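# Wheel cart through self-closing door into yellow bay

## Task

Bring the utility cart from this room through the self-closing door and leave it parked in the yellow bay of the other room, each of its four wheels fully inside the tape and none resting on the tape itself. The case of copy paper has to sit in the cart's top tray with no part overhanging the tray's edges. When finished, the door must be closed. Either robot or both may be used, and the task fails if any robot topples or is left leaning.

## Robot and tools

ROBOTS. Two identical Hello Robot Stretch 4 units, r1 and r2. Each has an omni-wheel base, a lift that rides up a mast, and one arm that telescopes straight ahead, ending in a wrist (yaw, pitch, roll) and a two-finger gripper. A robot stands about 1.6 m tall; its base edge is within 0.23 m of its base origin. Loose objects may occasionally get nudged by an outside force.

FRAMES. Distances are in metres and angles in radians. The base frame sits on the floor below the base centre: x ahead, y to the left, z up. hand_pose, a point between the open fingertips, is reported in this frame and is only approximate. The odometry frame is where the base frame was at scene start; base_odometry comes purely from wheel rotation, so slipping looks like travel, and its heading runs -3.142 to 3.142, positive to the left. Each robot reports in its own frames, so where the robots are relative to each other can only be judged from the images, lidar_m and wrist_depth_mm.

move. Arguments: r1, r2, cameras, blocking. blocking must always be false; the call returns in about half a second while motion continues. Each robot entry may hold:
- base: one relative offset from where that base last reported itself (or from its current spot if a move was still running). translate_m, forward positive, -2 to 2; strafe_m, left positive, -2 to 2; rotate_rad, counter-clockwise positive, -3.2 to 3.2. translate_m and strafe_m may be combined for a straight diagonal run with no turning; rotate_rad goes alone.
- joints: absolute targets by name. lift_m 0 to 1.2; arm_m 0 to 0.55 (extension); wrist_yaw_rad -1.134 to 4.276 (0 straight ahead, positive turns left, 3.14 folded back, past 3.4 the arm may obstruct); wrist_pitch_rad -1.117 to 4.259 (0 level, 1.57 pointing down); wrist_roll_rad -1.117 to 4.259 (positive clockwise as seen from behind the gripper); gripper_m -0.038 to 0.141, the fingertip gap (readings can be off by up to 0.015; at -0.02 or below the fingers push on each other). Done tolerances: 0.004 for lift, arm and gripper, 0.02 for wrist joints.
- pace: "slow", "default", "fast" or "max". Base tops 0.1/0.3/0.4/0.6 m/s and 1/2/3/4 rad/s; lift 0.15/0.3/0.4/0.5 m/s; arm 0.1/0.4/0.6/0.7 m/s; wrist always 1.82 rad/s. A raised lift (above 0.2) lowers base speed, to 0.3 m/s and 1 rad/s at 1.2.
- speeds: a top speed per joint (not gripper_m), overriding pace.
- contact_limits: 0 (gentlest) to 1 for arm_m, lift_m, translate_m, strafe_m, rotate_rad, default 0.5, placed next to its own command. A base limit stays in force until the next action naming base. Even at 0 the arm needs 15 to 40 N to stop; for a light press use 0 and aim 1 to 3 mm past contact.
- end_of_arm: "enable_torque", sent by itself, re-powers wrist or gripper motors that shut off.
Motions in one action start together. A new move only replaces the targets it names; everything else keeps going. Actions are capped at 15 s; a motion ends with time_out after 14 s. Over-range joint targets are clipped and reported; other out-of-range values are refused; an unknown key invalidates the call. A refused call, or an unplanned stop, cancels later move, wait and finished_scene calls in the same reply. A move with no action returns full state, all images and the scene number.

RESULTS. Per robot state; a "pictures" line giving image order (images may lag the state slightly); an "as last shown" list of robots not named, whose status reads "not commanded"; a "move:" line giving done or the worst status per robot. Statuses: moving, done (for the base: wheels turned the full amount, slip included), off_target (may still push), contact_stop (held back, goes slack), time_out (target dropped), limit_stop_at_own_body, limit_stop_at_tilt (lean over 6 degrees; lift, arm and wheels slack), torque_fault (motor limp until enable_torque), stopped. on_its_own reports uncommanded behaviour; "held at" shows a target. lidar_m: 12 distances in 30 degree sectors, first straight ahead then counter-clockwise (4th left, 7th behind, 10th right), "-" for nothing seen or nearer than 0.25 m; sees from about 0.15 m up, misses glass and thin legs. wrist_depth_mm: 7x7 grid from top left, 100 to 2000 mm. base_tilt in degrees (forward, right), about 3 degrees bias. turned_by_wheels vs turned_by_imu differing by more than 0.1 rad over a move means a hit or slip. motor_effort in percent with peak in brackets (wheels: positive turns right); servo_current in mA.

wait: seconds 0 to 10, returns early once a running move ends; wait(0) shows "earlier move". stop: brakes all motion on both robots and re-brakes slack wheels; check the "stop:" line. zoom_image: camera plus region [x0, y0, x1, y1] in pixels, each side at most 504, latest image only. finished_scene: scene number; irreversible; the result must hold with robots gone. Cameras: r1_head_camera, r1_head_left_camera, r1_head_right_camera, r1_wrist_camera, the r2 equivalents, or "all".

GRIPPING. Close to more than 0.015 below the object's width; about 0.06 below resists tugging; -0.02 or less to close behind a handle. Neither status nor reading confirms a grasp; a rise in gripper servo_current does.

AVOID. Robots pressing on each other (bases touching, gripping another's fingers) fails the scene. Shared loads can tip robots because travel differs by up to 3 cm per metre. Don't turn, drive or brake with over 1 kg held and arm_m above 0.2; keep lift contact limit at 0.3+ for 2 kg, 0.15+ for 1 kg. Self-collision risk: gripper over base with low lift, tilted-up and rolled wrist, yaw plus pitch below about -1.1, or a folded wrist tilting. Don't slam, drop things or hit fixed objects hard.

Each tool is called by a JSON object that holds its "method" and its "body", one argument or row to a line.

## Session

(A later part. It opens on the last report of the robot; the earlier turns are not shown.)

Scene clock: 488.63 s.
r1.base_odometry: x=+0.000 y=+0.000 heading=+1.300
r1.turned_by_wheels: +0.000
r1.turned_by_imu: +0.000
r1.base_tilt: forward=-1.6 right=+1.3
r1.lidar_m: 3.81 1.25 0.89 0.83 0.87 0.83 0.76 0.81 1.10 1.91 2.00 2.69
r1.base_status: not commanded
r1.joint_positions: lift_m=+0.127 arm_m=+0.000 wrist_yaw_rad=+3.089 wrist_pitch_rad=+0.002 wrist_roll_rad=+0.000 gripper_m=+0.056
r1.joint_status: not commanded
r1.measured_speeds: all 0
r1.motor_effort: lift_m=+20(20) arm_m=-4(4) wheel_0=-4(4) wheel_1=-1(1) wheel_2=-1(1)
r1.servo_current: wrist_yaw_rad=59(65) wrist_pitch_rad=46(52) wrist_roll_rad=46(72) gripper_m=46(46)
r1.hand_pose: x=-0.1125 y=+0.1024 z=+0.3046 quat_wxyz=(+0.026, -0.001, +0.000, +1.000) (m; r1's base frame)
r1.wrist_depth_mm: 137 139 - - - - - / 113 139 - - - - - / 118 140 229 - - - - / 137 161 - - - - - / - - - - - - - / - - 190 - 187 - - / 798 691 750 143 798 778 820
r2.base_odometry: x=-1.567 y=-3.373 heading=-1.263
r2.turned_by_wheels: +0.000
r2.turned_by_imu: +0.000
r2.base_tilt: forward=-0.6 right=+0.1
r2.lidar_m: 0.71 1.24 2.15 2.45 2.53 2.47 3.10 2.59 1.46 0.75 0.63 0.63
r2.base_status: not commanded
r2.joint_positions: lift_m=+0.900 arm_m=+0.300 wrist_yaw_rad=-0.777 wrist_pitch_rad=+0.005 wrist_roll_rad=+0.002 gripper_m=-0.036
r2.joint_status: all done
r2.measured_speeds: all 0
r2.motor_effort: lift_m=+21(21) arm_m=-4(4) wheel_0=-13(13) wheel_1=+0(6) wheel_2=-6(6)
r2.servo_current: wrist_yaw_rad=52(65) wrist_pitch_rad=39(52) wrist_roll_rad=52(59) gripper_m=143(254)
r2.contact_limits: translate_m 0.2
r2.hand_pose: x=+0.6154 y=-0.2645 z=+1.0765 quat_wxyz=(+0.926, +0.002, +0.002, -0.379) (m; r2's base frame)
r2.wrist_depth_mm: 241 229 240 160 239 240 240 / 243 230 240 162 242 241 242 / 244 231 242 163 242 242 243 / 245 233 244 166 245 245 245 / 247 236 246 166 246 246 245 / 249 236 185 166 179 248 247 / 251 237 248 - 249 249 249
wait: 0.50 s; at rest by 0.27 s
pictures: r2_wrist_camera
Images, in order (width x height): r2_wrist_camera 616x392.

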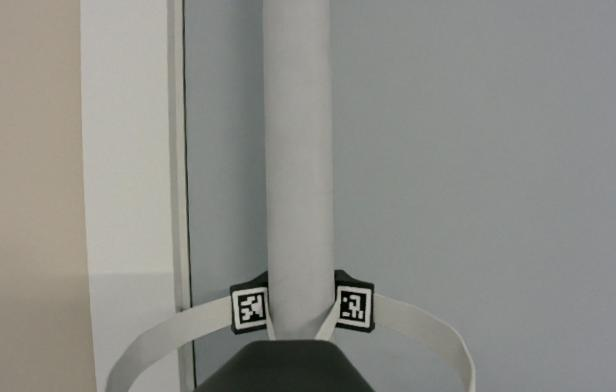

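{"method": "move", "body": {
  "blocking": false,
  "r2": {"base":{"translate_m":-0.182,"strafe_m":0.073},"joints":{"wrist_yaw_rad":-0.6},"speeds":{"wrist_yaw_rad":0.08},"pace":"slow","contact_limits":{"translate_m":0.6}}
}}

{"method": "wait", "body": {
  "seconds": 5
}}

{"method": "move", "body": {
  "blocking": false,
  "r2": {"base":{"translate_m":-0.192,"strafe_m":0.041},"joints":{"wrist_yaw_rad":-0.43},"speeds":{"wrist_yaw_rad":0.08},"pace":"slow","contact_limits":{"translate_m":0.6}}
}}

{"method": "wait", "body": {
  "seconds": 5
}}

{"method": "move", "body": {
  "blocking": false,
  "r2": {"base":{"translate_m":-0.196,"strafe_m":0.007},"joints":{"wrist_yaw_rad":-0.26},"speeds":{"wrist_yaw_rad":0.08},"pace":"slow","contact_limits":{"translate_m":0.6}}
}}

{"method": "wait", "body": {
  "seconds": 5,
  "cameras": ["r2_head_camera","r2_wrist_camera"]
}}

Scene clock: 498.23 s.
move: r2 moving
r1: as last shown
r1.lidar_m: 3.79 1.26 0.87 0.83 0.85 0.81 0.76 0.80 1.06 1.92 1.99 2.70
r1.motor_effort: lift_m=+20(20) arm_m=-4(4) wheel_0=-3(4) wheel_1=-1(1) wheel_2=-1(1)
r1.servo_current: wrist_yaw_rad=52(72) wrist_pitch_rad=39(52) wrist_roll_rad=52(65) gripper_m=39(46)
r1.wrist_depth_mm: 136 138 - - - - - / 113 139 - - - - - / 118 140 229 - - - - / 137 161 - - - - - / - - - - - - - / - - 189 - 187 - - / 798 707 750 143 798 778 820
r2.base_odometry: x=-1.566 y=-3.360 heading=-1.265
r2.turned_by_wheels: -0.002
r2.turned_by_imu: -0.002
r2.base_tilt: forward=-0.6 right=+0.1
r2.lidar_m: 0.70 1.20 2.15 2.47 2.48 2.46 3.10 2.60 1.48 0.80 0.66 0.60
r2.base_status: translate_m moving; strafe_m moving
r2.joint_positions: lift_m=+0.900 arm_m=+0.300 wrist_yaw_rad=-0.745 wrist_pitch_rad=+0.005 wrist_roll_rad=+0.002 gripper_m=-0.036
r2.joint_status: wrist_yaw_rad moving
r2.measured_speeds: translate_m=-0.048 strafe_m=+0.020 rotate_rad=-0.002 lift_m=+0.000 arm_m=+0.000 wrist_yaw_rad=+0.077 wrist_pitch_rad=+0.000 wrist_roll_rad=+0.000
r2.motor_effort: lift_m=+20(21) arm_m=-4(4) wheel_0=-23(26) wheel_1=-9(9) wheel_2=+6(8)
r2.servo_current: wrist_yaw_rad=65(85) wrist_pitch_rad=46(52) wrist_roll_rad=46(59) gripper_m=143(150)
r2.contact_limits: translate_m 0.6
r2.hand_pose: x=+0.6237 y=-0.2598 z=+1.0765 quat_wxyz=(+0.931, +0.002, +0.002, -0.364) (m; r2's base frame)
r2.wrist_depth_mm: 253 239 240 161 239 237 238 / 255 240 242 163 240 239 238 / 256 241 243 163 242 242 241 / 258 243 244 165 243 243 241 / 259 246 247 165 245 244 243 / 263 246 185 166 179 246 245 / 263 249 250 - 248 246 247
pictures: none

Scene clock: 500.90 s.
earlier move: r2 done
r1.base_odometry: x=+0.000 y=+0.000 heading=+1.300
r1.turned_by_wheels: +0.000
r1.turned_by_imu: +0.000
r1.base_tilt: forward=-1.6 right=+1.3
r1.lidar_m: 3.79 1.24 0.91 0.84 0.86 0.81 0.77 0.79 1.09 1.93 2.00 2.69
r1.base_status: not commanded
r1.joint_positions: lift_m=+0.127 arm_m=+0.000 wrist_yaw_rad=+3.089 wrist_pitch_rad=+0.002 wrist_roll_rad=+0.000 gripper_m=+0.056
r1.joint_status: not commanded
r1.measured_speeds: all 0
r1.motor_effort: lift_m=+20(20) arm_m=-4(4) wheel_0=-3(4) wheel_1=-1(2) wheel_2=-1(1)
r1.servo_current: wrist_yaw_rad=52(72) wrist_pitch_rad=39(52) wrist_roll_rad=39(65) gripper_m=46(46)
r1.hand_pose: x=-0.1125 y=+0.1024 z=+0.3046 quat_wxyz=(+0.026, -0.001, +0.000, +1.000) (m; r1's base frame)
r1.wrist_depth_mm: 136 138 - - - - - / 113 139 - - - - - / 117 139 230 - - - - / 137 161 - - - - - / - - - - - - - / - - 189 - 187 - - / 798 707 750 143 778 768 820
r2.base_odometry: x=-1.552 y=-3.178 heading=-1.264
r2.turned_by_wheels: +0.000
r2.turned_by_imu: -0.005
r2.base_tilt: forward=-0.6 right=+0.1
r2.lidar_m: 0.71 1.54 2.22 2.48 2.34 2.30 3.07 2.53 1.86 1.01 0.70 0.65
r2.base_status: done
r2.joint_positions: lift_m=+0.900 arm_m=+0.300 wrist_yaw_rad=-0.597 wrist_pitch_rad=+0.005 wrist_roll_rad=+0.002 gripper_m=-0.036
r2.joint_status: all done
r2.measured_speeds: all 0
r2.motor_effort: lift_m=+21(21) arm_m=-4(4) wheel_0=-19(28) wheel_1=-8(12) wheel_2=+6(9)
r2.servo_current: wrist_yaw_rad=46(91) wrist_pitch_rad=52(52) wrist_roll_rad=39(65) gripper_m=137(150)
r2.contact_limits: translate_m 0.6
r2.hand_pose: x=+0.6603 y=-0.2344 z=+1.0765 quat_wxyz=(+0.956, +0.002, +0.002, -0.294) (m; r2's base frame)
r2.wrist_depth_mm: 466 445 239 160 240 240 241 / 466 449 240 162 242 243 244 / 473 452 242 163 243 245 245 / 473 452 244 164 245 245 247 / 473 455 245 165 247 248 248 / 480 459 185 166 178 250 249 / 480 466 248 - 249 251 250
wait: 2.67 of 5 s (r2 has come to rest)
pictures: none

Scene clock: 501.40 s.
move: r2 moving
r1: as last shown
r1.lidar_m: 3.80 1.25 0.89 0.83 0.86 0.81 0.78 0.81 1.08 1.91 1.95 2.68
r1.motor_effort: lift_m=+20(20) arm_m=-4(4) wheel_0=-3(4) wheel_1=-1(1) wheel_2=-1(1)
r1.servo_current: wrist_yaw_rad=59(72) wrist_pitch_rad=46(52) wrist_roll_rad=52(65) gripper_m=39(46)
r1.wrist_depth_mm: 136 139 - - - - - / 113 139 - - - - - / 118 140 229 - - - - / 137 162 - - - - - / - - - - - - - / - - 190 - 187 - - / 788 707 750 143 788 778 820
r2.base_odometry: x=-1.554 y=-3.165 heading=-1.266
r2.turned_by_wheels: -0.002
r2.turned_by_imu: -0.003
r2.base_tilt: forward=-0.6 right=+0.1
r2.lidar_m: 0.74 1.54 2.23 2.47 2.32 2.26 3.07 2.52 1.92 0.99 0.73 0.63
r2.base_status: translate_m moving; strafe_m moving
r2.joint_positions: lift_m=+0.900 arm_m=+0.300 wrist_yaw_rad=-0.564 wrist_pitch_rad=+0.005 wrist_roll_rad=+0.002 gripper_m=-0.036
r2.joint_status: wrist_yaw_rad moving
r2.measured_speeds: translate_m=-0.048 strafe_m=+0.010 rotate_rad=-0.001 lift_m=+0.000 arm_m=+0.000 wrist_yaw_rad=+0.077 wrist_pitch_rad=+0.000 wrist_roll_rad=+0.000
r2.motor_effort: lift_m=+21(21) arm_m=-4(4) wheel_0=-24(26) wheel_1=-11(12) wheel_2=+8(10)
r2.servo_current: wrist_yaw_rad=20(59) wrist_pitch_rad=46(46) wrist_roll_rad=52(59) gripper_m=137(143)
r2.contact_limits: translate_m 0.6
r2.hand_pose: x=+0.6679 y=-0.2281 z=+1.0765 quat_wxyz=(+0.960, +0.002, +0.002, -0.278) (m; r2's base frame)
r2.wrist_depth_mm: 473 459 239 161 240 240 239 / 477 459 241 162 241 241 240 / 480 462 242 163 243 243 241 / - 466 244 164 244 244 243 / - 469 246 166 245 245 245 / - 469 184 166 180 248 246 / - 477 250 - 248 249 248
pictures: none

Scene clock: 504.13 s.
earlier move: r2 done
r1.base_odometry: x=+0.000 y=+0.000 heading=+1.300
r1.turned_by_wheels: +0.000
r1.turned_by_imu: +0.000
r1.base_tilt: forward=-1.6 right=+1.3
r1.lidar_m: 3.80 1.26 0.90 0.82 0.85 0.83 0.76 0.79 1.10 1.92 1.99 2.66
r1.base_status: not commanded
r1.joint_positions: lift_m=+0.127 arm_m=+0.000 wrist_yaw_rad=+3.089 wrist_pitch_rad=+0.002 wrist_roll_rad=+0.000 gripper_m=+0.056
r1.joint_status: not commanded
r1.measured_speeds: all 0
r1.motor_effort: lift_m=+20(20) arm_m=-4(4) wheel_0=-4(4) wheel_1=-1(2) wheel_2=-1(1)
r1.servo_current: wrist_yaw_rad=46(72) wrist_pitch_rad=46(52) wrist_roll_rad=33(65) gripper_m=46(46)
r1.hand_pose: x=-0.1125 y=+0.1024 z=+0.3046 quat_wxyz=(+0.026, -0.001, +0.000, +1.000) (m; r1's base frame)
r1.wrist_depth_mm: 136 138 - - - - - / 113 139 - - - - - / 118 140 229 - - - - / 137 161 - - - - - / - - - - - - - / - - 190 - 187 - - / 788 707 768 143 788 788 809
r2.base_odometry: x=-1.571 y=-2.983 heading=-1.266
r2.turned_by_wheels: +0.000
r2.turned_by_imu: -0.003
r2.base_tilt: forward=-0.6 right=+0.1
r2.lidar_m: 0.65 1.81 2.32 2.59 2.14 2.12 2.97 2.44 2.29 1.23 0.81 0.68
r2.base_status: done
r2.joint_positions: lift_m=+0.900 arm_m=+0.300 wrist_yaw_rad=-0.429 wrist_pitch_rad=+0.005 wrist_roll_rad=+0.002 gripper_m=-0.036
r2.joint_status: all done
r2.measured_speeds: all 0
r2.motor_effort: lift_m=+21(21) arm_m=-4(4) wheel_0=-17(26) wheel_1=-9(12) wheel_2=+6(10)
r2.servo_current: wrist_yaw_rad=46(78) wrist_pitch_rad=46(59) wrist_roll_rad=46(59) gripper_m=137(150)
r2.contact_limits: translate_m 0.6
r2.hand_pose: x=+0.6969 y=-0.1994 z=+1.0765 quat_wxyz=(+0.977, +0.001, +0.002, -0.213) (m; r2's base frame)
r2.wrist_depth_mm: - - 237 160 241 245 246 / - - 239 162 242 245 247 / - - 241 163 244 247 249 / - - 242 164 246 248 251 / - - 245 166 247 250 251 / - - 183 166 179 252 254 / - - 246 - 251 253 255
wait: 2.73 of 5 s (r2 has come to rest)
pictures: none

Scene clock: 504.63 s.
move: r2 moving
r1: as last shown
r1.lidar_m: 3.79 1.27 0.88 0.84 0.86 0.82 0.77 0.80 1.12 1.92 2.00 2.68
r1.motor_effort: lift_m=+20(20) arm_m=-4(4) wheel_0=-3(4) wheel_1=-1(1) wheel_2=-1(1)
r1.servo_current: wrist_yaw_rad=39(65) wrist_pitch_rad=39(46) wrist_roll_rad=52(59) gripper_m=46(46)
r1.wrist_depth_mm: 136 139 - - - - - / 113 139 - - - - - / 118 139 229 - - - - / 137 162 - - - - - / - - - - - - - / - - 190 - 187 - - / 788 715 759 143 798 768 809
r2.base_odometry: x=-1.574 y=-2.971 heading=-1.268
r2.turned_by_wheels: -0.002
r2.turned_by_imu: -0.003
r2.base_tilt: forward=-0.7 right=+0.1
r2.lidar_m: 0.67 1.80 2.31 2.60 2.13 2.11 2.97 2.44 2.38 1.24 0.80 0.65
r2.base_status: translate_m moving; strafe_m moving
r2.joint_positions: lift_m=+0.900 arm_m=+0.300 wrist_yaw_rad=-0.396 wrist_pitch_rad=+0.005 wrist_roll_rad=+0.002 gripper_m=-0.036
r2.joint_status: wrist_yaw_rad moving
r2.measured_speeds: translate_m=-0.048 strafe_m=+0.003 rotate_rad=-0.001 lift_m=+0.000 arm_m=+0.000 wrist_yaw_rad=+0.074 wrist_pitch_rad=+0.000 wrist_roll_rad=+0.000
r2.motor_effort: lift_m=+20(21) arm_m=-4(4) wheel_0=-20(23) wheel_1=-10(12) wheel_2=+8(12)
r2.servo_current: wrist_yaw_rad=46(65) wrist_pitch_rad=46(46) wrist_roll_rad=39(59) gripper_m=137(150)
r2.contact_limits: translate_m 0.6
r2.hand_pose: x=+0.7033 y=-0.1918 z=+1.0765 quat_wxyz=(+0.980, +0.001, +0.002, -0.197) (m; r2's base frame)
r2.wrist_depth_mm: - - 238 160 240 241 242 / - - 241 161 242 243 244 / - - 240 164 244 244 245 / - - 243 164 247 247 248 / - - 244 167 248 248 250 / - - 183 166 179 249 250 / - 136 247 - 250 251 252
pictures: none

Scene clock: 507.37 s.
earlier move: r2 done
r1.base_odometry: x=+0.000 y=+0.000 heading=+1.300
r1.turned_by_wheels: +0.000
r1.turned_by_imu: +0.000
r1.base_tilt: forward=-1.6 right=+1.3
r1.lidar_m: 3.81 1.26 0.89 0.83 0.88 0.83 0.78 0.80 1.11 1.91 1.99 2.66
r1.base_status: not commanded
r1.joint_positions: lift_m=+0.127 arm_m=+0.000 wrist_yaw_rad=+3.089 wrist_pitch_rad=+0.002 wrist_roll_rad=+0.000 gripper_m=+0.056
r1.joint_status: not commanded
r1.measured_speeds: all 0
r1.motor_effort: lift_m=+20(20) arm_m=-4(4) wheel_0=-3(4) wheel_1=-1(2) wheel_2=-1(1)
r1.servo_current: wrist_yaw_rad=46(65) wrist_pitch_rad=39(52) wrist_roll_rad=46(59) gripper_m=39(52)
r1.hand_pose: x=-0.1125 y=+0.1024 z=+0.3046 quat_wxyz=(+0.026, -0.001, +0.000, +1.000) (m; r1's base frame)
r1.wrist_depth_mm: 136 139 - - - - - / 113 139 - - - - - / 117 140 228 - - - - / 137 162 - - - - - / - - - - - - - / - - 190 - 187 - - / 798 707 750 143 798 778 820
r2.base_odometry: x=-1.623 y=-2.795 heading=-1.267
r2.turned_by_wheels: +0.000
r2.turned_by_imu: -0.011
r2.base_tilt: forward=-0.6 right=+0.1
r2.lidar_m: 0.69 2.05 2.44 2.72 1.96 2.05 2.84 2.31 2.29 1.42 0.96 0.73
r2.base_status: done
r2.joint_positions: lift_m=+0.900 arm_m=+0.300 wrist_yaw_rad=-0.260 wrist_pitch_rad=+0.005 wrist_roll_rad=+0.002 gripper_m=-0.036
r2.joint_status: all done
r2.measured_speeds: all 0
r2.motor_effort: lift_m=+20(21) arm_m=-4(5) wheel_0=-16(23) wheel_1=-9(13) wheel_2=+7(12)
r2.servo_current: wrist_yaw_rad=46(85) wrist_pitch_rad=46(52) wrist_roll_rad=59(59) gripper_m=130(150)
r2.contact_limits: translate_m 0.6
r2.hand_pose: x=+0.7271 y=-0.1587 z=+1.0765 quat_wxyz=(+0.992, +0.001, +0.003, -0.130) (m; r2's base frame)
r2.wrist_depth_mm: - - 236 160 243 246 251 / - - 236 162 244 249 251 / - - 240 163 246 251 253 / - - 241 163 247 252 255 / - - 241 167 250 253 256 / - - 183 165 179 256 259 / - - 244 - 254 257 260
wait: 2.73 of 5 s (r2 has come to rest)
pictures: r2_head_camera, r2_wrist_camera
Images, in order (width x height): r2_head_camera 420x560, r2_wrist_camera 616x392.

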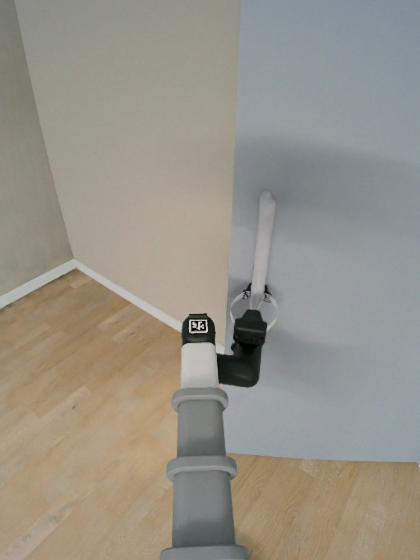

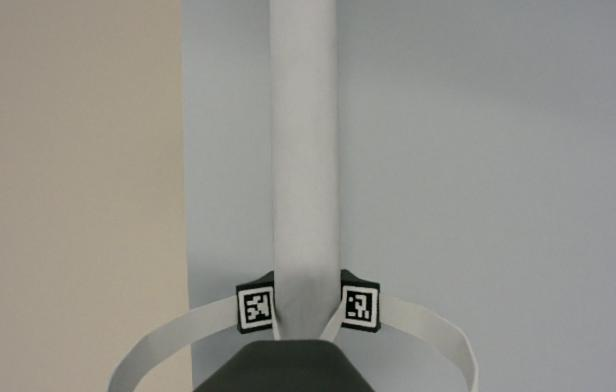

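{"method": "move", "body": {
  "blocking": false,
  "r2": {"base":{"translate_m":-0.193,"strafe_m":-0.036},"joints":{"wrist_yaw_rad":-0.13},"speeds":{"wrist_yaw_rad":0.07},"pace":"slow","contact_limits":{"translate_m":0.6}}
}}

{"method": "wait", "body": {
  "seconds": 5
}}

{"method": "move", "body": {
  "blocking": false,
  "r2": {"base":{"translate_m":-0.184,"strafe_m":-0.069},"joints":{"wrist_yaw_rad":0.03},"speeds":{"wrist_yaw_rad":0.08},"pace":"slow","contact_limits":{"translate_m":0.6}}
}}

{"method": "wait", "body": {
  "seconds": 5,
  "cameras": ["r2_head_camera","r2_wrist_camera"]
}}

Scene clock: 516.77 s.
move: r2 moving
r1: as last shown
r1.lidar_m: 3.77 1.27 0.89 0.84 0.88 0.84 0.77 0.81 1.08 1.92 1.97 2.69
r1.motor_effort: lift_m=+20(20) arm_m=-4(4) wheel_0=-3(4) wheel_1=-1(1) wheel_2=-1(1)
r1.servo_current: wrist_yaw_rad=59(59) wrist_pitch_rad=46(46) wrist_roll_rad=39(52) gripper_m=46(52)
r1.wrist_depth_mm: 136 139 - - - - - / 113 139 - - - - - / 118 140 229 - - - - / 137 162 - - - - - / - - - - - - - / - - 190 - 187 - - / 788 699 750 143 788 768 831
r2.base_odometry: x=-1.629 y=-2.783 heading=-1.269
r2.turned_by_wheels: -0.002
r2.turned_by_imu: -0.002
r2.base_tilt: forward=-0.6 right=+0.1
r2.lidar_m: 0.66 2.03 2.43 2.74 1.93 2.08 2.84 2.32 2.31 1.43 0.95 0.74
r2.base_status: translate_m moving; strafe_m moving
r2.joint_positions: lift_m=+0.900 arm_m=+0.300 wrist_yaw_rad=-0.231 wrist_pitch_rad=+0.005 wrist_roll_rad=+0.002 gripper_m=-0.036
r2.joint_status: wrist_yaw_rad moving
r2.measured_speeds: translate_m=-0.048 strafe_m=-0.008 rotate_rad=-0.002 lift_m=+0.000 arm_m=+0.000 wrist_yaw_rad=+0.069 wrist_pitch_rad=+0.000 wrist_roll_rad=+0.000
r2.motor_effort: lift_m=+21(21) arm_m=-4(4) wheel_0=-21(23) wheel_1=-12(13) wheel_2=+9(12)
r2.servo_current: wrist_yaw_rad=52(65) wrist_pitch_rad=39(46) wrist_roll_rad=59(59) gripper_m=137(137)
r2.contact_limits: translate_m 0.6
r2.hand_pose: x=+0.7316 y=-0.1512 z=+1.0765 quat_wxyz=(+0.993, +0.001, +0.003, -0.115) (m; r2's base frame)
r2.wrist_depth_mm: - - 236 160 241 245 247 / - - 238 161 244 248 250 / - - 240 164 246 248 251 / - - 241 163 248 251 252 / - - 243 167 248 252 254 / - - 182 166 178 253 256 / - - 245 - 252 254 257
pictures: none

Scene clock: 519.50 s.
earlier move: r2 done
r1.base_odometry: x=+0.000 y=+0.000 heading=+1.300
r1.turned_by_wheels: +0.000
r1.turned_by_imu: +0.000
r1.base_tilt: forward=-1.6 right=+1.3
r1.lidar_m: 3.78 1.26 0.89 0.83 0.88 0.82 0.75 0.81 1.11 1.94 2.00 2.68
r1.base_status: not commanded
r1.joint_positions: lift_m=+0.127 arm_m=+0.000 wrist_yaw_rad=+3.089 wrist_pitch_rad=+0.002 wrist_roll_rad=+0.000 gripper_m=+0.056
r1.joint_status: not commanded
r1.measured_speeds: all 0
r1.motor_effort: lift_m=+20(20) arm_m=-4(4) wheel_0=-4(4) wheel_1=-1(1) wheel_2=-1(1)
r1.servo_current: wrist_yaw_rad=52(72) wrist_pitch_rad=39(46) wrist_roll_rad=46(65) gripper_m=46(52)
r1.hand_pose: x=-0.1125 y=+0.1024 z=+0.3046 quat_wxyz=(+0.026, -0.001, +0.000, +1.000) (m; r1's base frame)
r1.wrist_depth_mm: 136 139 - - - - - / 113 139 - - - - - / 118 139 229 - - - - / 137 162 - - - - - / - - - - - - - / - - 190 - 187 - - / 798 699 750 143 788 778 809
r2.base_odometry: x=-1.715 y=-2.622 heading=-1.268
r2.turned_by_wheels: +0.002
r2.turned_by_imu: -0.004
r2.base_tilt: forward=-0.6 right=+0.1
r2.lidar_m: 0.68 2.26 2.57 2.85 1.89 2.42 2.68 2.19 2.14 1.60 1.12 0.78
r2.base_status: done
r2.joint_positions: lift_m=+0.900 arm_m=+0.300 wrist_yaw_rad=-0.125 wrist_pitch_rad=+0.005 wrist_roll_rad=+0.002 gripper_m=-0.036
r2.joint_status: all done
r2.measured_speeds: all 0
r2.motor_effort: lift_m=+21(21) arm_m=-4(5) wheel_0=-6(23) wheel_1=-8(15) wheel_2=+12(16)
r2.servo_current: wrist_yaw_rad=59(98) wrist_pitch_rad=46(52) wrist_roll_rad=59(59) gripper_m=130(143)
r2.contact_limits: translate_m 0.6
r2.hand_pose: x=+0.7461 y=-0.1228 z=+1.0765 quat_wxyz=(+0.998, +0.001, +0.003, -0.063) (m; r2's base frame)
r2.wrist_depth_mm: - - 234 160 247 254 260 / 1983 - 236 161 248 255 260 / 1921 - 237 163 250 257 264 / - - 239 165 250 259 265 / - - 241 166 253 260 266 / - - 185 166 178 264 268 / - - 242 - 256 265 270
wait: 2.73 of 5 s (r2 has come to rest)
pictures: none

Scene clock: 520.00 s.
move: r2 moving
r1: as last shown
r1.lidar_m: 3.81 1.26 0.86 0.84 0.88 0.81 0.76 0.78 1.13 1.93 1.98 2.68
r1.servo_current: wrist_yaw_rad=59(59) wrist_pitch_rad=46(46) wrist_roll_rad=39(59) gripper_m=39(46)
r1.wrist_depth_mm: 136 138 - - - - - / 113 139 - - - - - / 117 140 229 - - - - / 137 161 - - - - - / - - - - - - - / - - 190 - 187 - - / 798 715 750 143 778 788 820
r2.base_odometry: x=-1.723 y=-2.611 heading=-1.268
r2.turned_by_wheels: +0.000
r2.turned_by_imu: +0.000
r2.base_tilt: forward=-0.6 right=+0.1
r2.lidar_m: 0.67 2.25 2.58 2.87 1.86 2.47 2.68 2.14 2.13 1.60 1.15 0.82
r2.base_status: translate_m moving; strafe_m moving
r2.joint_positions: lift_m=+0.900 arm_m=+0.300 wrist_yaw_rad=-0.093 wrist_pitch_rad=+0.005 wrist_roll_rad=+0.002 gripper_m=-0.036
r2.joint_status: wrist_yaw_rad moving
r2.measured_speeds: translate_m=-0.049 strafe_m=-0.018 rotate_rad=-0.002 lift_m=+0.000 arm_m=+0.000 wrist_yaw_rad=+0.073 wrist_pitch_rad=+0.000 wrist_roll_rad=+0.000
r2.motor_effort: lift_m=+21(21) arm_m=-4(5) wheel_0=-7(14) wheel_1=-10(11) wheel_2=+17(18)
r2.servo_current: wrist_yaw_rad=46(65) wrist_pitch_rad=46(46) wrist_roll_rad=39(52) gripper_m=130(137)
r2.contact_limits: translate_m 0.6
r2.hand_pose: x=+0.7499 y=-0.1139 z=+1.0765 quat_wxyz=(+0.999, +0.001, +0.003, -0.047) (m; r2's base frame)
r2.wrist_depth_mm: - - 235 160 245 251 256 / - - 236 163 248 252 256 / - - 237 163 249 255 259 / - - 239 165 250 255 260 / - - 242 165 252 257 263 / - - 185 165 179 259 264 / - - 243 - 256 260 266
pictures: none

Scene clock: 522.67 s.
earlier move: r2 done
r1.base_odometry: x=+0.000 y=+0.000 heading=+1.300
r1.turned_by_wheels: +0.000
r1.turned_by_imu: +0.000
r1.base_tilt: forward=-1.5 right=+1.3
r1.lidar_m: 3.77 1.26 0.90 0.84 0.89 0.82 0.77 0.80 1.08 1.92 2.01 2.67
r1.base_status: not commanded
r1.joint_positions: lift_m=+0.127 arm_m=+0.000 wrist_yaw_rad=+3.089 wrist_pitch_rad=+0.002 wrist_roll_rad=+0.000 gripper_m=+0.056
r1.joint_status: not commanded
r1.measured_speeds: all 0
r1.motor_effort: lift_m=+20(20) arm_m=-4(4) wheel_0=-4(4) wheel_1=-1(1) wheel_2=-1(1)
r1.servo_current: wrist_yaw_rad=59(59) wrist_pitch_rad=39(52) wrist_roll_rad=39(65) gripper_m=46(46)
r1.hand_pose: x=-0.1125 y=+0.1024 z=+0.3046 quat_wxyz=(+0.026, -0.001, +0.000, +1.000) (m; r1's base frame)
r1.wrist_depth_mm: 136 138 - - - - - / 113 139 - - - - - / 117 140 229 - - - - / 137 162 - - - - - / - - - - - - - / - - 190 - 187 - - / 798 707 750 143 798 768 820
r2.base_odometry: x=-1.835 y=-2.467 heading=-1.267
r2.turned_by_wheels: +0.001
r2.turned_by_imu: +0.001
r2.base_tilt: forward=-0.6 right=+0.0
r2.lidar_m: 0.68 2.44 2.75 3.06 1.80 4.43 2.47 1.97 1.98 1.68 1.38 0.86
r2.base_status: done
r2.joint_positions: lift_m=+0.900 arm_m=+0.300 wrist_yaw_rad=+0.033 wrist_pitch_rad=+0.005 wrist_roll_rad=+0.002 gripper_m=-0.036
r2.joint_status: all done
r2.measured_speeds: all 0
r2.motor_effort: lift_m=+20(21) arm_m=-4(5) wheel_0=-5(14) wheel_1=-6(13) wheel_2=+13(18)
r2.servo_current: wrist_yaw_rad=46(85) wrist_pitch_rad=39(52) wrist_roll_rad=46(65) gripper_m=130(137)
r2.contact_limits: translate_m 0.6
r2.hand_pose: x=+0.7621 y=-0.0779 z=+1.0765 quat_wxyz=(+1.000, +0.001, +0.003, +0.016) (m; r2's base frame)
r2.wrist_depth_mm: - - 233 160 249 258 264 / - - 235 161 250 258 266 / - - 236 163 252 260 266 / - - 237 165 253 262 270 / - - 239 166 254 264 271 / - - 185 166 177 267 273 / - - 240 - 259 263 276
wait: 2.67 of 5 s (r2 has come to rest)
pictures: r2_head_camera, r2_wrist_camera
Images, in order (width x height): r2_head_camera 420x560, r2_wrist_camera 616x392.

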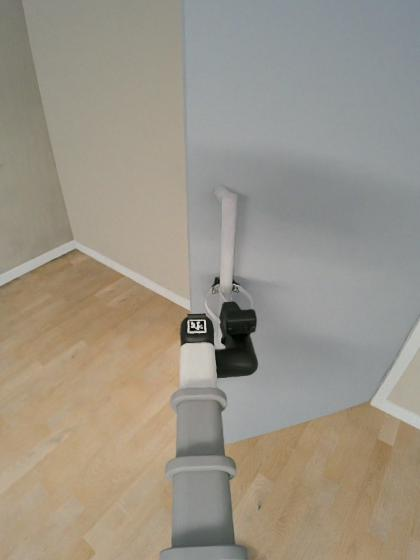

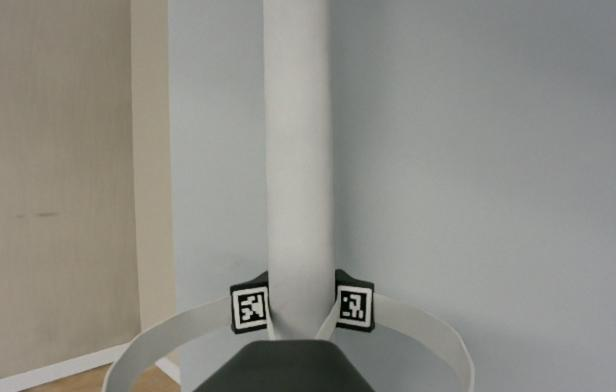

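{"method": "move", "body": {
  "blocking": false,
  "r2": {"base":{"translate_m":-0.182,"strafe_m":-0.075},"joints":{"wrist_yaw_rad":0.15},"speeds":{"wrist_yaw_rad":0.06},"pace":"slow","contact_limits":{"translate_m":0.6}}
}}

{"method": "wait", "body": {
  "seconds": 5
}}

{"method": "move", "body": {
  "blocking": false,
  "r2": {"base":{"translate_m":-0.168,"strafe_m":-0.101},"joints":{"wrist_yaw_rad":0.3},"speeds":{"wrist_yaw_rad":0.08},"pace":"slow","contact_limits":{"translate_m":0.6}}
}}

{"method": "wait", "body": {
  "seconds": 5,
  "cameras": ["r2_head_camera","r2_wrist_camera"]
}}

Scene clock: 530.23 s.
move: r2 moving
r1: as last shown
r1.base_tilt: forward=-1.6 right=+1.3
r1.lidar_m: 3.79 1.25 0.90 0.83 0.86 0.80 0.76 0.80 1.10 1.93 2.01 2.68
r1.servo_current: wrist_yaw_rad=46(52) wrist_pitch_rad=46(52) wrist_roll_rad=39(72) gripper_m=33(46)
r1.wrist_depth_mm: 136 139 - - - - - / 113 139 - - - - - / 117 140 229 - - - - / 137 162 - - - - - / - - - - - - - / - - 191 - 187 - - / 798 707 750 143 778 768 809
r2.base_odometry: x=-1.844 y=-2.457 heading=-1.267
r2.turned_by_wheels: +0.000
r2.turned_by_imu: +0.000
r2.base_tilt: forward=-0.6 right=+0.1
r2.lidar_m: 0.68 2.42 2.75 3.07 1.79 4.43 2.46 1.98 1.98 1.72 1.38 0.83
r2.base_status: translate_m moving; strafe_m moving
r2.joint_positions: lift_m=+0.900 arm_m=+0.300 wrist_yaw_rad=+0.057 wrist_pitch_rad=+0.005 wrist_roll_rad=+0.002 gripper_m=-0.036
r2.joint_status: wrist_yaw_rad moving
r2.measured_speeds: translate_m=-0.049 strafe_m=-0.021 rotate_rad=-0.001 lift_m=+0.000 arm_m=+0.000 wrist_yaw_rad=+0.060 wrist_pitch_rad=+0.000 wrist_roll_rad=+0.000
r2.motor_effort: lift_m=+21(21) arm_m=-4(5) wheel_0=-8(11) wheel_1=-11(11) wheel_2=+16(18)
r2.servo_current: wrist_yaw_rad=78(85) wrist_pitch_rad=39(52) wrist_roll_rad=52(52) gripper_m=130(137)
r2.contact_limits: translate_m 0.6
r2.hand_pose: x=+0.7638 y=-0.0709 z=+1.0765 quat_wxyz=(+1.000, +0.001, +0.003, +0.028) (m; r2's base frame)
r2.wrist_depth_mm: - - 234 160 247 255 262 / - - 235 162 249 257 264 / - - 236 163 250 258 266 / - - 236 164 251 260 267 / - - 240 166 255 263 270 / - - 183 166 179 264 272 / - - 239 - 258 263 273
pictures: none

Scene clock: 532.90 s.
earlier move: r2 done
r1.base_odometry: x=+0.000 y=+0.000 heading=+1.300
r1.turned_by_wheels: +0.000
r1.turned_by_imu: +0.000
r1.base_tilt: forward=-1.6 right=+1.3
r1.lidar_m: 3.80 1.27 0.88 0.84 0.86 0.82 0.77 0.81 1.13 1.92 2.01 2.72
r1.base_status: not commanded
r1.joint_positions: lift_m=+0.127 arm_m=+0.000 wrist_yaw_rad=+3.089 wrist_pitch_rad=+0.002 wrist_roll_rad=+0.000 gripper_m=+0.056
r1.joint_status: not commanded
r1.measured_speeds: all 0
r1.motor_effort: lift_m=+20(20) arm_m=-4(4) wheel_0=-4(4) wheel_1=-1(1) wheel_2=-1(1)
r1.servo_current: wrist_yaw_rad=52(65) wrist_pitch_rad=46(52) wrist_roll_rad=39(72) gripper_m=39(46)
r1.hand_pose: x=-0.1125 y=+0.1024 z=+0.3046 quat_wxyz=(+0.026, -0.001, +0.000, +1.000) (m; r1's base frame)
r1.wrist_depth_mm: 136 138 - - - - - / 113 139 - - - - - / 117 139 229 - - - - / 137 162 - - - - - / - - - - - - - / - - 190 - 187 - - / 798 707 750 143 788 778 820
r2.base_odometry: x=-1.961 y=-2.316 heading=-1.269
r2.turned_by_wheels: -0.002
r2.turned_by_imu: -0.003
r2.base_tilt: forward=-0.6 right=+0.0
r2.lidar_m: 0.69 2.59 2.92 3.26 1.80 4.35 2.25 1.83 1.81 1.81 1.48 0.91
r2.base_status: done
r2.joint_positions: lift_m=+0.900 arm_m=+0.300 wrist_yaw_rad=+0.138 wrist_pitch_rad=+0.005 wrist_roll_rad=+0.001 gripper_m=-0.036
r2.joint_status: all done
r2.measured_speeds: all 0
r2.motor_effort: lift_m=+21(21) arm_m=-4(5) wheel_0=-16(21) wheel_1=-10(13) wheel_2=+6(18)
r2.servo_current: wrist_yaw_rad=72(85) wrist_pitch_rad=39(52) wrist_roll_rad=46(59) gripper_m=130(137)
r2.contact_limits: translate_m 0.6
r2.hand_pose: x=+0.7686 y=-0.0468 z=+1.0765 quat_wxyz=(+0.998, +0.001, +0.003, +0.069) (m; r2's base frame)
r2.wrist_depth_mm: - - 227 161 257 276 291 / - - 227 167 259 276 291 / - - 228 163 262 277 297 / - - 229 163 262 281 297 / - - 233 166 265 281 301 / - - 227 165 179 285 303 / - - 232 - 271 278 304
wait: 2.67 of 5 s (r2 has come to rest)
pictures: none

Scene clock: 533.40 s.
move: r2 moving
r1: as last shown
r1.base_tilt: forward=-1.6 right=+1.2
r1.lidar_m: 3.79 1.27 0.88 0.84 0.86 0.82 0.77 0.82 1.09 1.94 1.99 2.67
r1.servo_current: wrist_yaw_rad=52(72) wrist_pitch_rad=39(46) wrist_roll_rad=52(59) gripper_m=39(46)
r1.wrist_depth_mm: 137 138 - - - - - / 113 139 - - - - - / 118 140 229 - - - - / 137 162 - - - - - / - - - - - - - / - - 190 - 187 - - / 798 707 768 143 798 788 809
r2.base_odometry: x=-1.971 y=-2.307 heading=-1.269
r2.turned_by_wheels: +0.000
r2.turned_by_imu: -0.017
r2.base_tilt: forward=-0.6 right=+0.1
r2.lidar_m: 0.71 2.49 2.93 3.25 1.78 4.33 2.29 1.82 1.81 1.84 1.46 0.91
r2.base_status: translate_m moving; strafe_m moving
r2.joint_positions: lift_m=+0.900 arm_m=+0.300 wrist_yaw_rad=+0.174 wrist_pitch_rad=+0.005 wrist_roll_rad=+0.001 gripper_m=-0.036
r2.joint_status: wrist_yaw_rad moving
r2.measured_speeds: translate_m=-0.047 strafe_m=-0.030 rotate_rad=+0.002 lift_m=+0.000 arm_m=+0.000 wrist_yaw_rad=+0.094 wrist_pitch_rad=+0.000 wrist_roll_rad=+0.000
r2.motor_effort: lift_m=+21(21) arm_m=-5(5) wheel_0=-10(16) wheel_1=-12(16) wheel_2=+13(13)
r2.servo_current: wrist_yaw_rad=39(104) wrist_pitch_rad=52(52) wrist_roll_rad=39(65) gripper_m=124(137)
r2.contact_limits: translate_m 0.6
r2.hand_pose: x=+0.7701 y=-0.0362 z=+1.0765 quat_wxyz=(+0.996, +0.000, +0.003, +0.087) (m; r2's base frame)
r2.wrist_depth_mm: - - 228 161 255 273 290 / - - 229 163 257 274 289 / - - 230 163 260 277 294 / - - 230 164 262 278 296 / - - 232 165 264 281 296 / - - 228 166 179 283 301 / - - 231 - 271 276 300
pictures: none

Scene clock: 536.03 s.
earlier move: r2 done
r1.base_odometry: x=+0.000 y=+0.000 heading=+1.300
r1.turned_by_wheels: +0.000
r1.turned_by_imu: +0.000
r1.base_tilt: forward=-1.6 right=+1.3
r1.lidar_m: 3.77 1.26 0.91 0.83 0.87 0.81 0.76 0.80 1.11 1.92 1.99 2.69
r1.base_status: not commanded
r1.joint_positions: lift_m=+0.127 arm_m=+0.000 wrist_yaw_rad=+3.089 wrist_pitch_rad=+0.002 wrist_roll_rad=+0.000 gripper_m=+0.056
r1.joint_status: not commanded
r1.measured_speeds: all 0
r1.motor_effort: lift_m=+20(20) arm_m=-4(4) wheel_0=-4(4) wheel_1=-1(1) wheel_2=-1(1)
r1.servo_current: wrist_yaw_rad=52(91) wrist_pitch_rad=39(52) wrist_roll_rad=39(78) gripper_m=39(46)
r1.hand_pose: x=-0.1125 y=+0.1024 z=+0.3046 quat_wxyz=(+0.026, -0.001, +0.000, +1.000) (m; r1's base frame)
r1.wrist_depth_mm: 136 139 - - - - - / 113 139 - - - - - / 118 140 228 - - - - / 137 161 - - - - - / - - - - - - - / - - 190 - 187 - - / 788 699 768 143 798 778 809
r2.base_odometry: x=-2.107 y=-2.186 heading=-1.270
r2.turned_by_wheels: +0.000
r2.turned_by_imu: -0.078
r2.base_tilt: forward=-0.6 right=+0.1
r2.lidar_m: 0.71 2.35 3.07 3.26 1.78 4.27 2.30 1.72 1.65 1.79 1.57 1.10
r2.base_status: done
r2.joint_positions: lift_m=+0.900 arm_m=+0.300 wrist_yaw_rad=+0.292 wrist_pitch_rad=+0.005 wrist_roll_rad=+0.001 gripper_m=-0.036
r2.joint_status: all done
r2.measured_speeds: all 0
r2.motor_effort: lift_m=+20(21) arm_m=-5(6) wheel_0=-10(16) wheel_1=-10(19) wheel_2=+10(15)
r2.servo_current: wrist_yaw_rad=59(156) wrist_pitch_rad=39(52) wrist_roll_rad=52(65) gripper_m=124(137)
r2.contact_limits: translate_m 0.6
r2.hand_pose: x=+0.7724 y=-0.0008 z=+1.0765 quat_wxyz=(+0.989, +0.000, +0.003, +0.145) (m; r2's base frame)
r2.wrist_depth_mm: - - 222 166 273 304 336 / - - 223 163 274 304 343 / - - 224 163 276 306 342 / - - 225 164 278 309 345 / - - 226 166 279 310 349 / - - 216 164 179 315 353 / - - 224 - 287 298 357
wait: 2.63 of 5 s (r2 has come to rest)
pictures: r2_head_camera, r2_wrist_camera
Images, in order (width x height): r2_head_camera 420x560, r2_wrist_camera 616x392.

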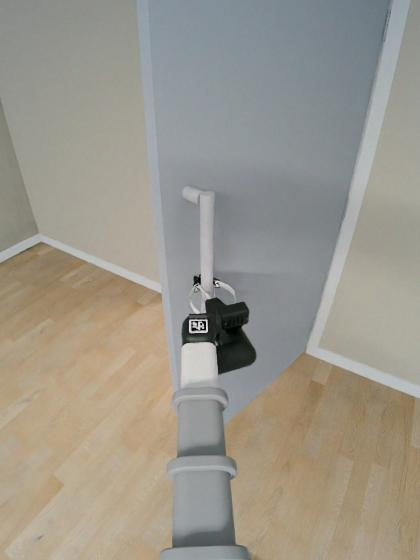

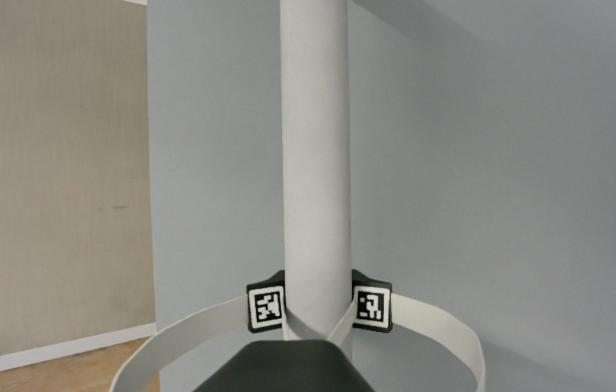

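{"method": "move", "body": {
  "blocking": false,
  "r2": {"base":{"translate_m":-0.073,"strafe_m":-0.175},"joints":{"wrist_yaw_rad":0.55},"speeds":{"wrist_yaw_rad":0.12},"pace":"slow","contact_limits":{"translate_m":0.6}}
}}

{"method": "wait", "body": {
  "seconds": 5,
  "cameras": ["r2_head_camera","r2_wrist_camera","r2_head_right_camera"]
}}

Scene clock: 558.77 s.
move: r2 moving
r1: as last shown
r1.lidar_m: 3.80 1.25 0.89 0.84 0.87 0.79 0.78 0.80 1.11 1.93 1.98 2.69
r1.motor_effort: lift_m=+20(20) arm_m=-4(4) wheel_0=-3(4) wheel_1=-1(1) wheel_2=-1(1)
r1.servo_current: wrist_yaw_rad=52(59) wrist_pitch_rad=39(46) wrist_roll_rad=65(65) gripper_m=46(46)
r1.wrist_depth_mm: 136 139 - - - - - / 113 139 - - - - - / 118 139 229 - - - - / 137 162 - - - - - / - - - - - - - / - - 190 - 187 - - / 788 715 759 143 788 778 809
r2.base_odometry: x=-2.119 y=-2.185 heading=-1.270
r2.turned_by_wheels: +0.000
r2.turned_by_imu: -0.012
r2.base_tilt: forward=-0.6 right=+0.1
r2.lidar_m: 0.70 2.35 3.07 3.27 1.81 4.27 2.27 1.72 1.64 1.78 1.57 1.08
r2.base_status: translate_m moving; strafe_m moving
r2.joint_positions: lift_m=+0.900 arm_m=+0.300 wrist_yaw_rad=+0.339 wrist_pitch_rad=+0.005 wrist_roll_rad=+0.001 gripper_m=-0.036
r2.joint_status: wrist_yaw_rad moving
r2.measured_speeds: translate_m=-0.019 strafe_m=-0.047 rotate_rad=+0.002 lift_m=+0.000 arm_m=+0.000 wrist_yaw_rad=+0.129 wrist_pitch_rad=+0.000 wrist_roll_rad=+0.000
r2.motor_effort: lift_m=+20(21) arm_m=-5(6) wheel_0=-2(13) wheel_1=-16(16) wheel_2=+14(14)
r2.servo_current: wrist_yaw_rad=98(130) wrist_pitch_rad=46(46) wrist_roll_rad=46(65) gripper_m=124(130)
r2.contact_limits: translate_m 0.6
r2.hand_pose: x=+0.7721 y=+0.0135 z=+1.0765 quat_wxyz=(+0.986, +0.000, +0.003, +0.169) (m; r2's base frame)
r2.wrist_depth_mm: - - 225 166 270 297 330 / - - 224 162 270 298 325 / - - 225 163 272 300 332 / - - 227 164 276 300 334 / - - 228 166 277 303 336 / - - 220 165 179 304 340 / - - 226 - 285 294 342
pictures: none

Scene clock: 561.43 s.
earlier move: r2 done
r1.base_odometry: x=+0.000 y=+0.000 heading=+1.300
r1.turned_by_wheels: +0.000
r1.turned_by_imu: +0.000
r1.base_tilt: forward=-1.5 right=+1.3
r1.lidar_m: 3.80 1.25 0.89 0.84 0.85 0.83 0.78 0.81 1.09 1.92 2.00 2.67
r1.base_status: not commanded
r1.joint_positions: lift_m=+0.127 arm_m=+0.000 wrist_yaw_rad=+3.089 wrist_pitch_rad=+0.002 wrist_roll_rad=+0.000 gripper_m=+0.056
r1.joint_status: not commanded
r1.measured_speeds: all 0
r1.motor_effort: lift_m=+20(20) arm_m=-4(4) wheel_0=-4(4) wheel_1=-1(1) wheel_2=-1(1)
r1.servo_current: wrist_yaw_rad=59(72) wrist_pitch_rad=39(52) wrist_roll_rad=39(65) gripper_m=46(46)
r1.hand_pose: x=-0.1125 y=+0.1024 z=+0.3046 quat_wxyz=(+0.026, -0.001, +0.000, +1.000) (m; r1's base frame)
r1.wrist_depth_mm: 137 139 - - - - - / 113 139 - - - - - / 118 139 229 - - - - / 137 162 - - - - - / - - - - - - - / - - 190 - 187 - - / 788 707 759 143 798 778 809
r2.base_odometry: x=-2.295 y=-2.169 heading=-1.268
r2.turned_by_wheels: +0.002
r2.turned_by_imu: +0.002
r2.base_tilt: forward=-0.6 right=+0.0
r2.lidar_m: 0.71 2.28 3.25 3.43 1.90 4.31 2.01 1.53 1.50 1.61 1.54 1.31
r2.base_status: done
r2.joint_positions: lift_m=+0.900 arm_m=+0.300 wrist_yaw_rad=+0.553 wrist_pitch_rad=+0.005 wrist_roll_rad=+0.001 gripper_m=-0.036
r2.joint_status: all done
r2.measured_speeds: all 0
r2.motor_effort: lift_m=+21(21) arm_m=-6(6) wheel_0=+9(13) wheel_1=-4(17) wheel_2=+13(16)
r2.servo_current: wrist_yaw_rad=39(130) wrist_pitch_rad=39(52) wrist_roll_rad=46(65) gripper_m=124(137)
r2.contact_limits: translate_m 0.6
r2.hand_pose: x=+0.7624 y=+0.0769 z=+1.0765 quat_wxyz=(+0.962, +0.000, +0.003, +0.273) (m; r2's base frame)
r2.wrist_depth_mm: - - 229 160 257 274 293 / - - 231 162 259 277 290 / - - 233 163 260 279 294 / - - 234 166 263 279 297 / - - 236 164 266 282 298 / - - 185 166 179 285 301 / - - 233 - 268 286 303
wait: 2.67 of 5 s (r2 has come to rest)
pictures: r2_head_camera, r2_head_right_camera, r2_wrist_camera
Images, in order (width x height): r2_head_camera 420x560, r2_head_right_camera 420x672, r2_wrist_camera 616x392.

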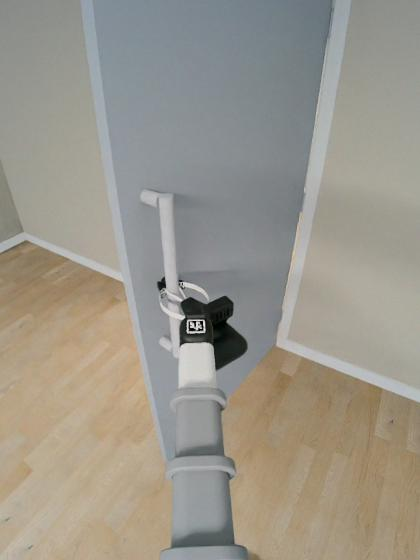

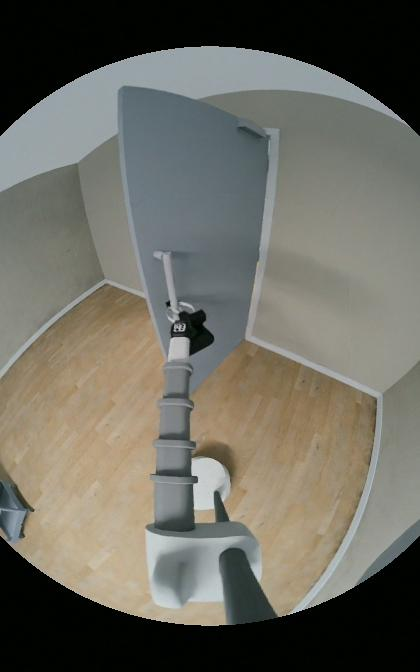

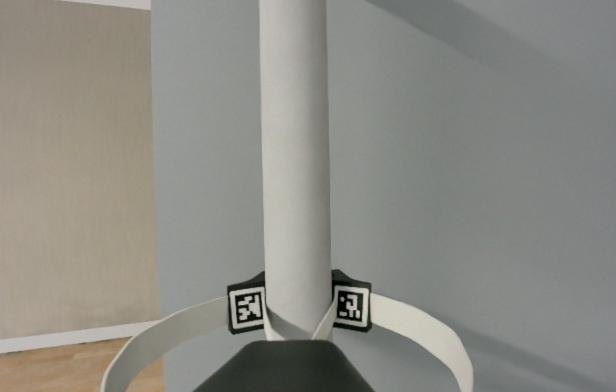

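{"method": "move", "body": {
  "blocking": false,
  "r2": {"base":{"translate_m":-0.063,"strafe_m":-0.185},"joints":{"wrist_yaw_rad":0.82},"speeds":{"wrist_yaw_rad":0.13},"pace":"slow","contact_limits":{"translate_m":0.6}}
}}

{"method": "wait", "body": {
  "seconds": 5,
  "cameras": ["r2_head_camera","r2_wrist_camera","r2_head_left_camera","r1_head_left_camera"]
}}

Scene clock: 566.70 s.
move: r2 moving
r1: as last shown
r1.base_tilt: forward=-1.6 right=+1.3
r1.lidar_m: 3.80 1.27 0.89 0.82 0.89 0.80 0.76 0.81 1.12 1.90 1.98 2.70
r1.servo_current: wrist_yaw_rad=52(65) wrist_pitch_rad=39(52) wrist_roll_rad=59(65) gripper_m=33(46)
r1.wrist_depth_mm: 136 138 - - - - - / 113 139 - - - - - / 118 140 229 - - - - / 137 162 - - - - - / - - - - - - - / - - 190 - 187 - - / 788 699 750 143 798 788 820
r2.base_odometry: x=-2.308 y=-2.168 heading=-1.267
r2.turned_by_wheels: +0.001
r2.turned_by_imu: +0.002
r2.base_tilt: forward=-0.7 right=+0.0
r2.lidar_m: 0.69 2.31 3.27 3.46 1.90 4.29 2.00 1.54 1.48 1.58 1.53 1.32
r2.base_status: translate_m moving; strafe_m moving
r2.joint_positions: lift_m=+0.900 arm_m=+0.300 wrist_yaw_rad=+0.604 wrist_pitch_rad=+0.005 wrist_roll_rad=+0.001 gripper_m=-0.036
r2.joint_status: wrist_yaw_rad moving
r2.measured_speeds: translate_m=-0.015 strafe_m=-0.047 rotate_rad=-0.001 lift_m=+0.000 arm_m=+0.000 wrist_yaw_rad=+0.123 wrist_pitch_rad=+0.000 wrist_roll_rad=+0.000
r2.motor_effort: lift_m=+21(21) arm_m=-5(6) wheel_0=+5(10) wheel_1=-9(10) wheel_2=+13(16)
r2.servo_current: wrist_yaw_rad=78(111) wrist_pitch_rad=39(52) wrist_roll_rad=52(65) gripper_m=124(130)
r2.contact_limits: translate_m 0.6
r2.hand_pose: x=+0.7581 y=+0.0917 z=+1.0765 quat_wxyz=(+0.955, +0.000, +0.003, +0.297) (m; r2's base frame)
r2.wrist_depth_mm: - - 230 161 254 270 282 / - - 233 162 256 268 282 / - - 233 163 256 272 285 / - - 234 163 257 273 285 / - - 235 166 259 274 287 / - - 184 165 180 278 290 / - - 236 - 264 - 293
pictures: none

Scene clock: 569.40 s.
earlier move: r2 done
r1.base_odometry: x=+0.000 y=+0.000 heading=+1.300
r1.turned_by_wheels: +0.000
r1.turned_by_imu: +0.000
r1.base_tilt: forward=-1.6 right=+1.3
r1.lidar_m: 3.80 1.27 0.90 0.83 0.86 0.83 0.78 0.81 1.09 1.93 2.00 2.68
r1.base_status: not commanded
r1.joint_positions: lift_m=+0.127 arm_m=+0.000 wrist_yaw_rad=+3.089 wrist_pitch_rad=+0.002 wrist_roll_rad=+0.000 gripper_m=+0.056
r1.joint_status: not commanded
r1.measured_speeds: all 0
r1.motor_effort: lift_m=+20(20) arm_m=-4(4) wheel_0=-3(4) wheel_1=-1(1) wheel_2=-1(1)
r1.servo_current: wrist_yaw_rad=33(72) wrist_pitch_rad=46(52) wrist_roll_rad=52(65) gripper_m=39(46)
r1.hand_pose: x=-0.1125 y=+0.1024 z=+0.3046 quat_wxyz=(+0.026, -0.001, +0.000, +1.000) (m; r1's base frame)
r1.wrist_depth_mm: 136 139 - - - - - / 113 139 - - - - - / 118 140 229 - - - - / 137 161 - - - - - / - - - - - - - / - - 190 - 188 - - / 788 707 759 143 809 768 809
r2.base_odometry: x=-2.490 y=-2.164 heading=-1.267
r2.turned_by_wheels: +0.000
r2.turned_by_imu: +0.001
r2.base_tilt: forward=-0.7 right=+0.0
r2.lidar_m: 0.69 0.70 3.43 2.35 2.06 4.28 1.76 1.36 1.29 1.38 1.49 1.44
r2.base_status: done
r2.joint_positions: lift_m=+0.900 arm_m=+0.300 wrist_yaw_rad=+0.818 wrist_pitch_rad=+0.005 wrist_roll_rad=+0.001 gripper_m=-0.036
r2.joint_status: all done
r2.measured_speeds: all 0
r2.motor_effort: lift_m=+20(21) arm_m=-5(6) wheel_0=+7(12) wheel_1=-4(11) wheel_2=+11(17)
r2.servo_current: wrist_yaw_rad=52(111) wrist_pitch_rad=39(52) wrist_roll_rad=46(65) gripper_m=124(130)
r2.contact_limits: translate_m 0.6
r2.hand_pose: x=+0.7321 y=+0.1506 z=+1.0765 quat_wxyz=(+0.918, +0.000, +0.003, +0.397) (m; r2's base frame)
r2.wrist_depth_mm: - - 231 160 250 257 266 / - - 234 162 251 259 266 / - - 235 163 251 262 268 / - - 237 164 252 262 270 / - - 238 166 255 264 272 / - - 185 165 179 267 273 / - - 240 - 259 268 274
wait: 2.70 of 5 s (r2 has come to rest)
pictures: r1_head_left_camera, r2_head_camera, r2_head_left_camera, r2_wrist_camera
Images, in order (width x height): r1_head_left_camera 420x672, r2_head_camera 420x560, r2_head_left_camera 420x672, r2_wrist_camera 616x392.

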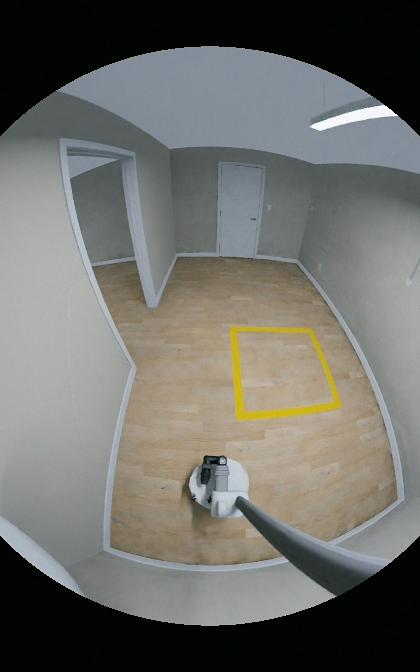

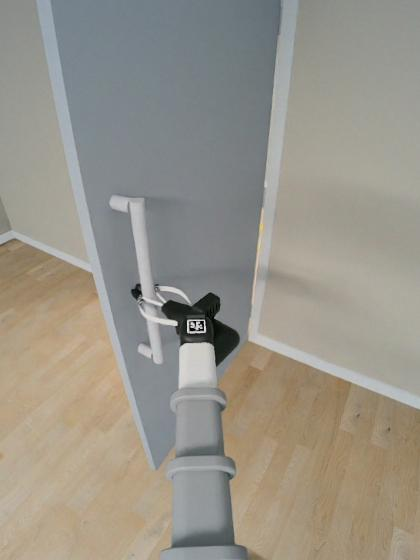

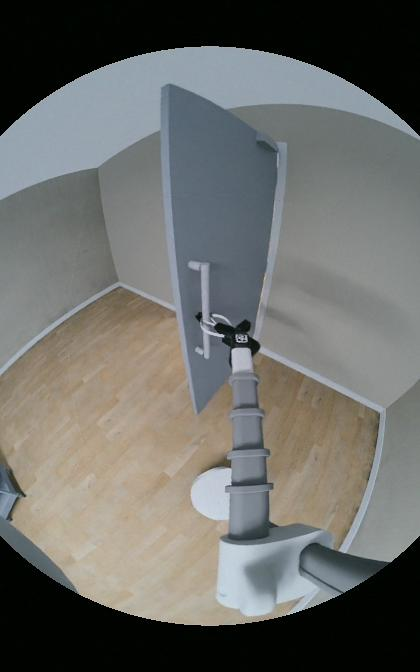

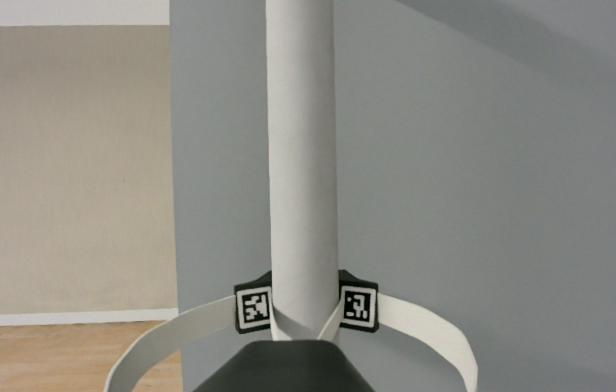

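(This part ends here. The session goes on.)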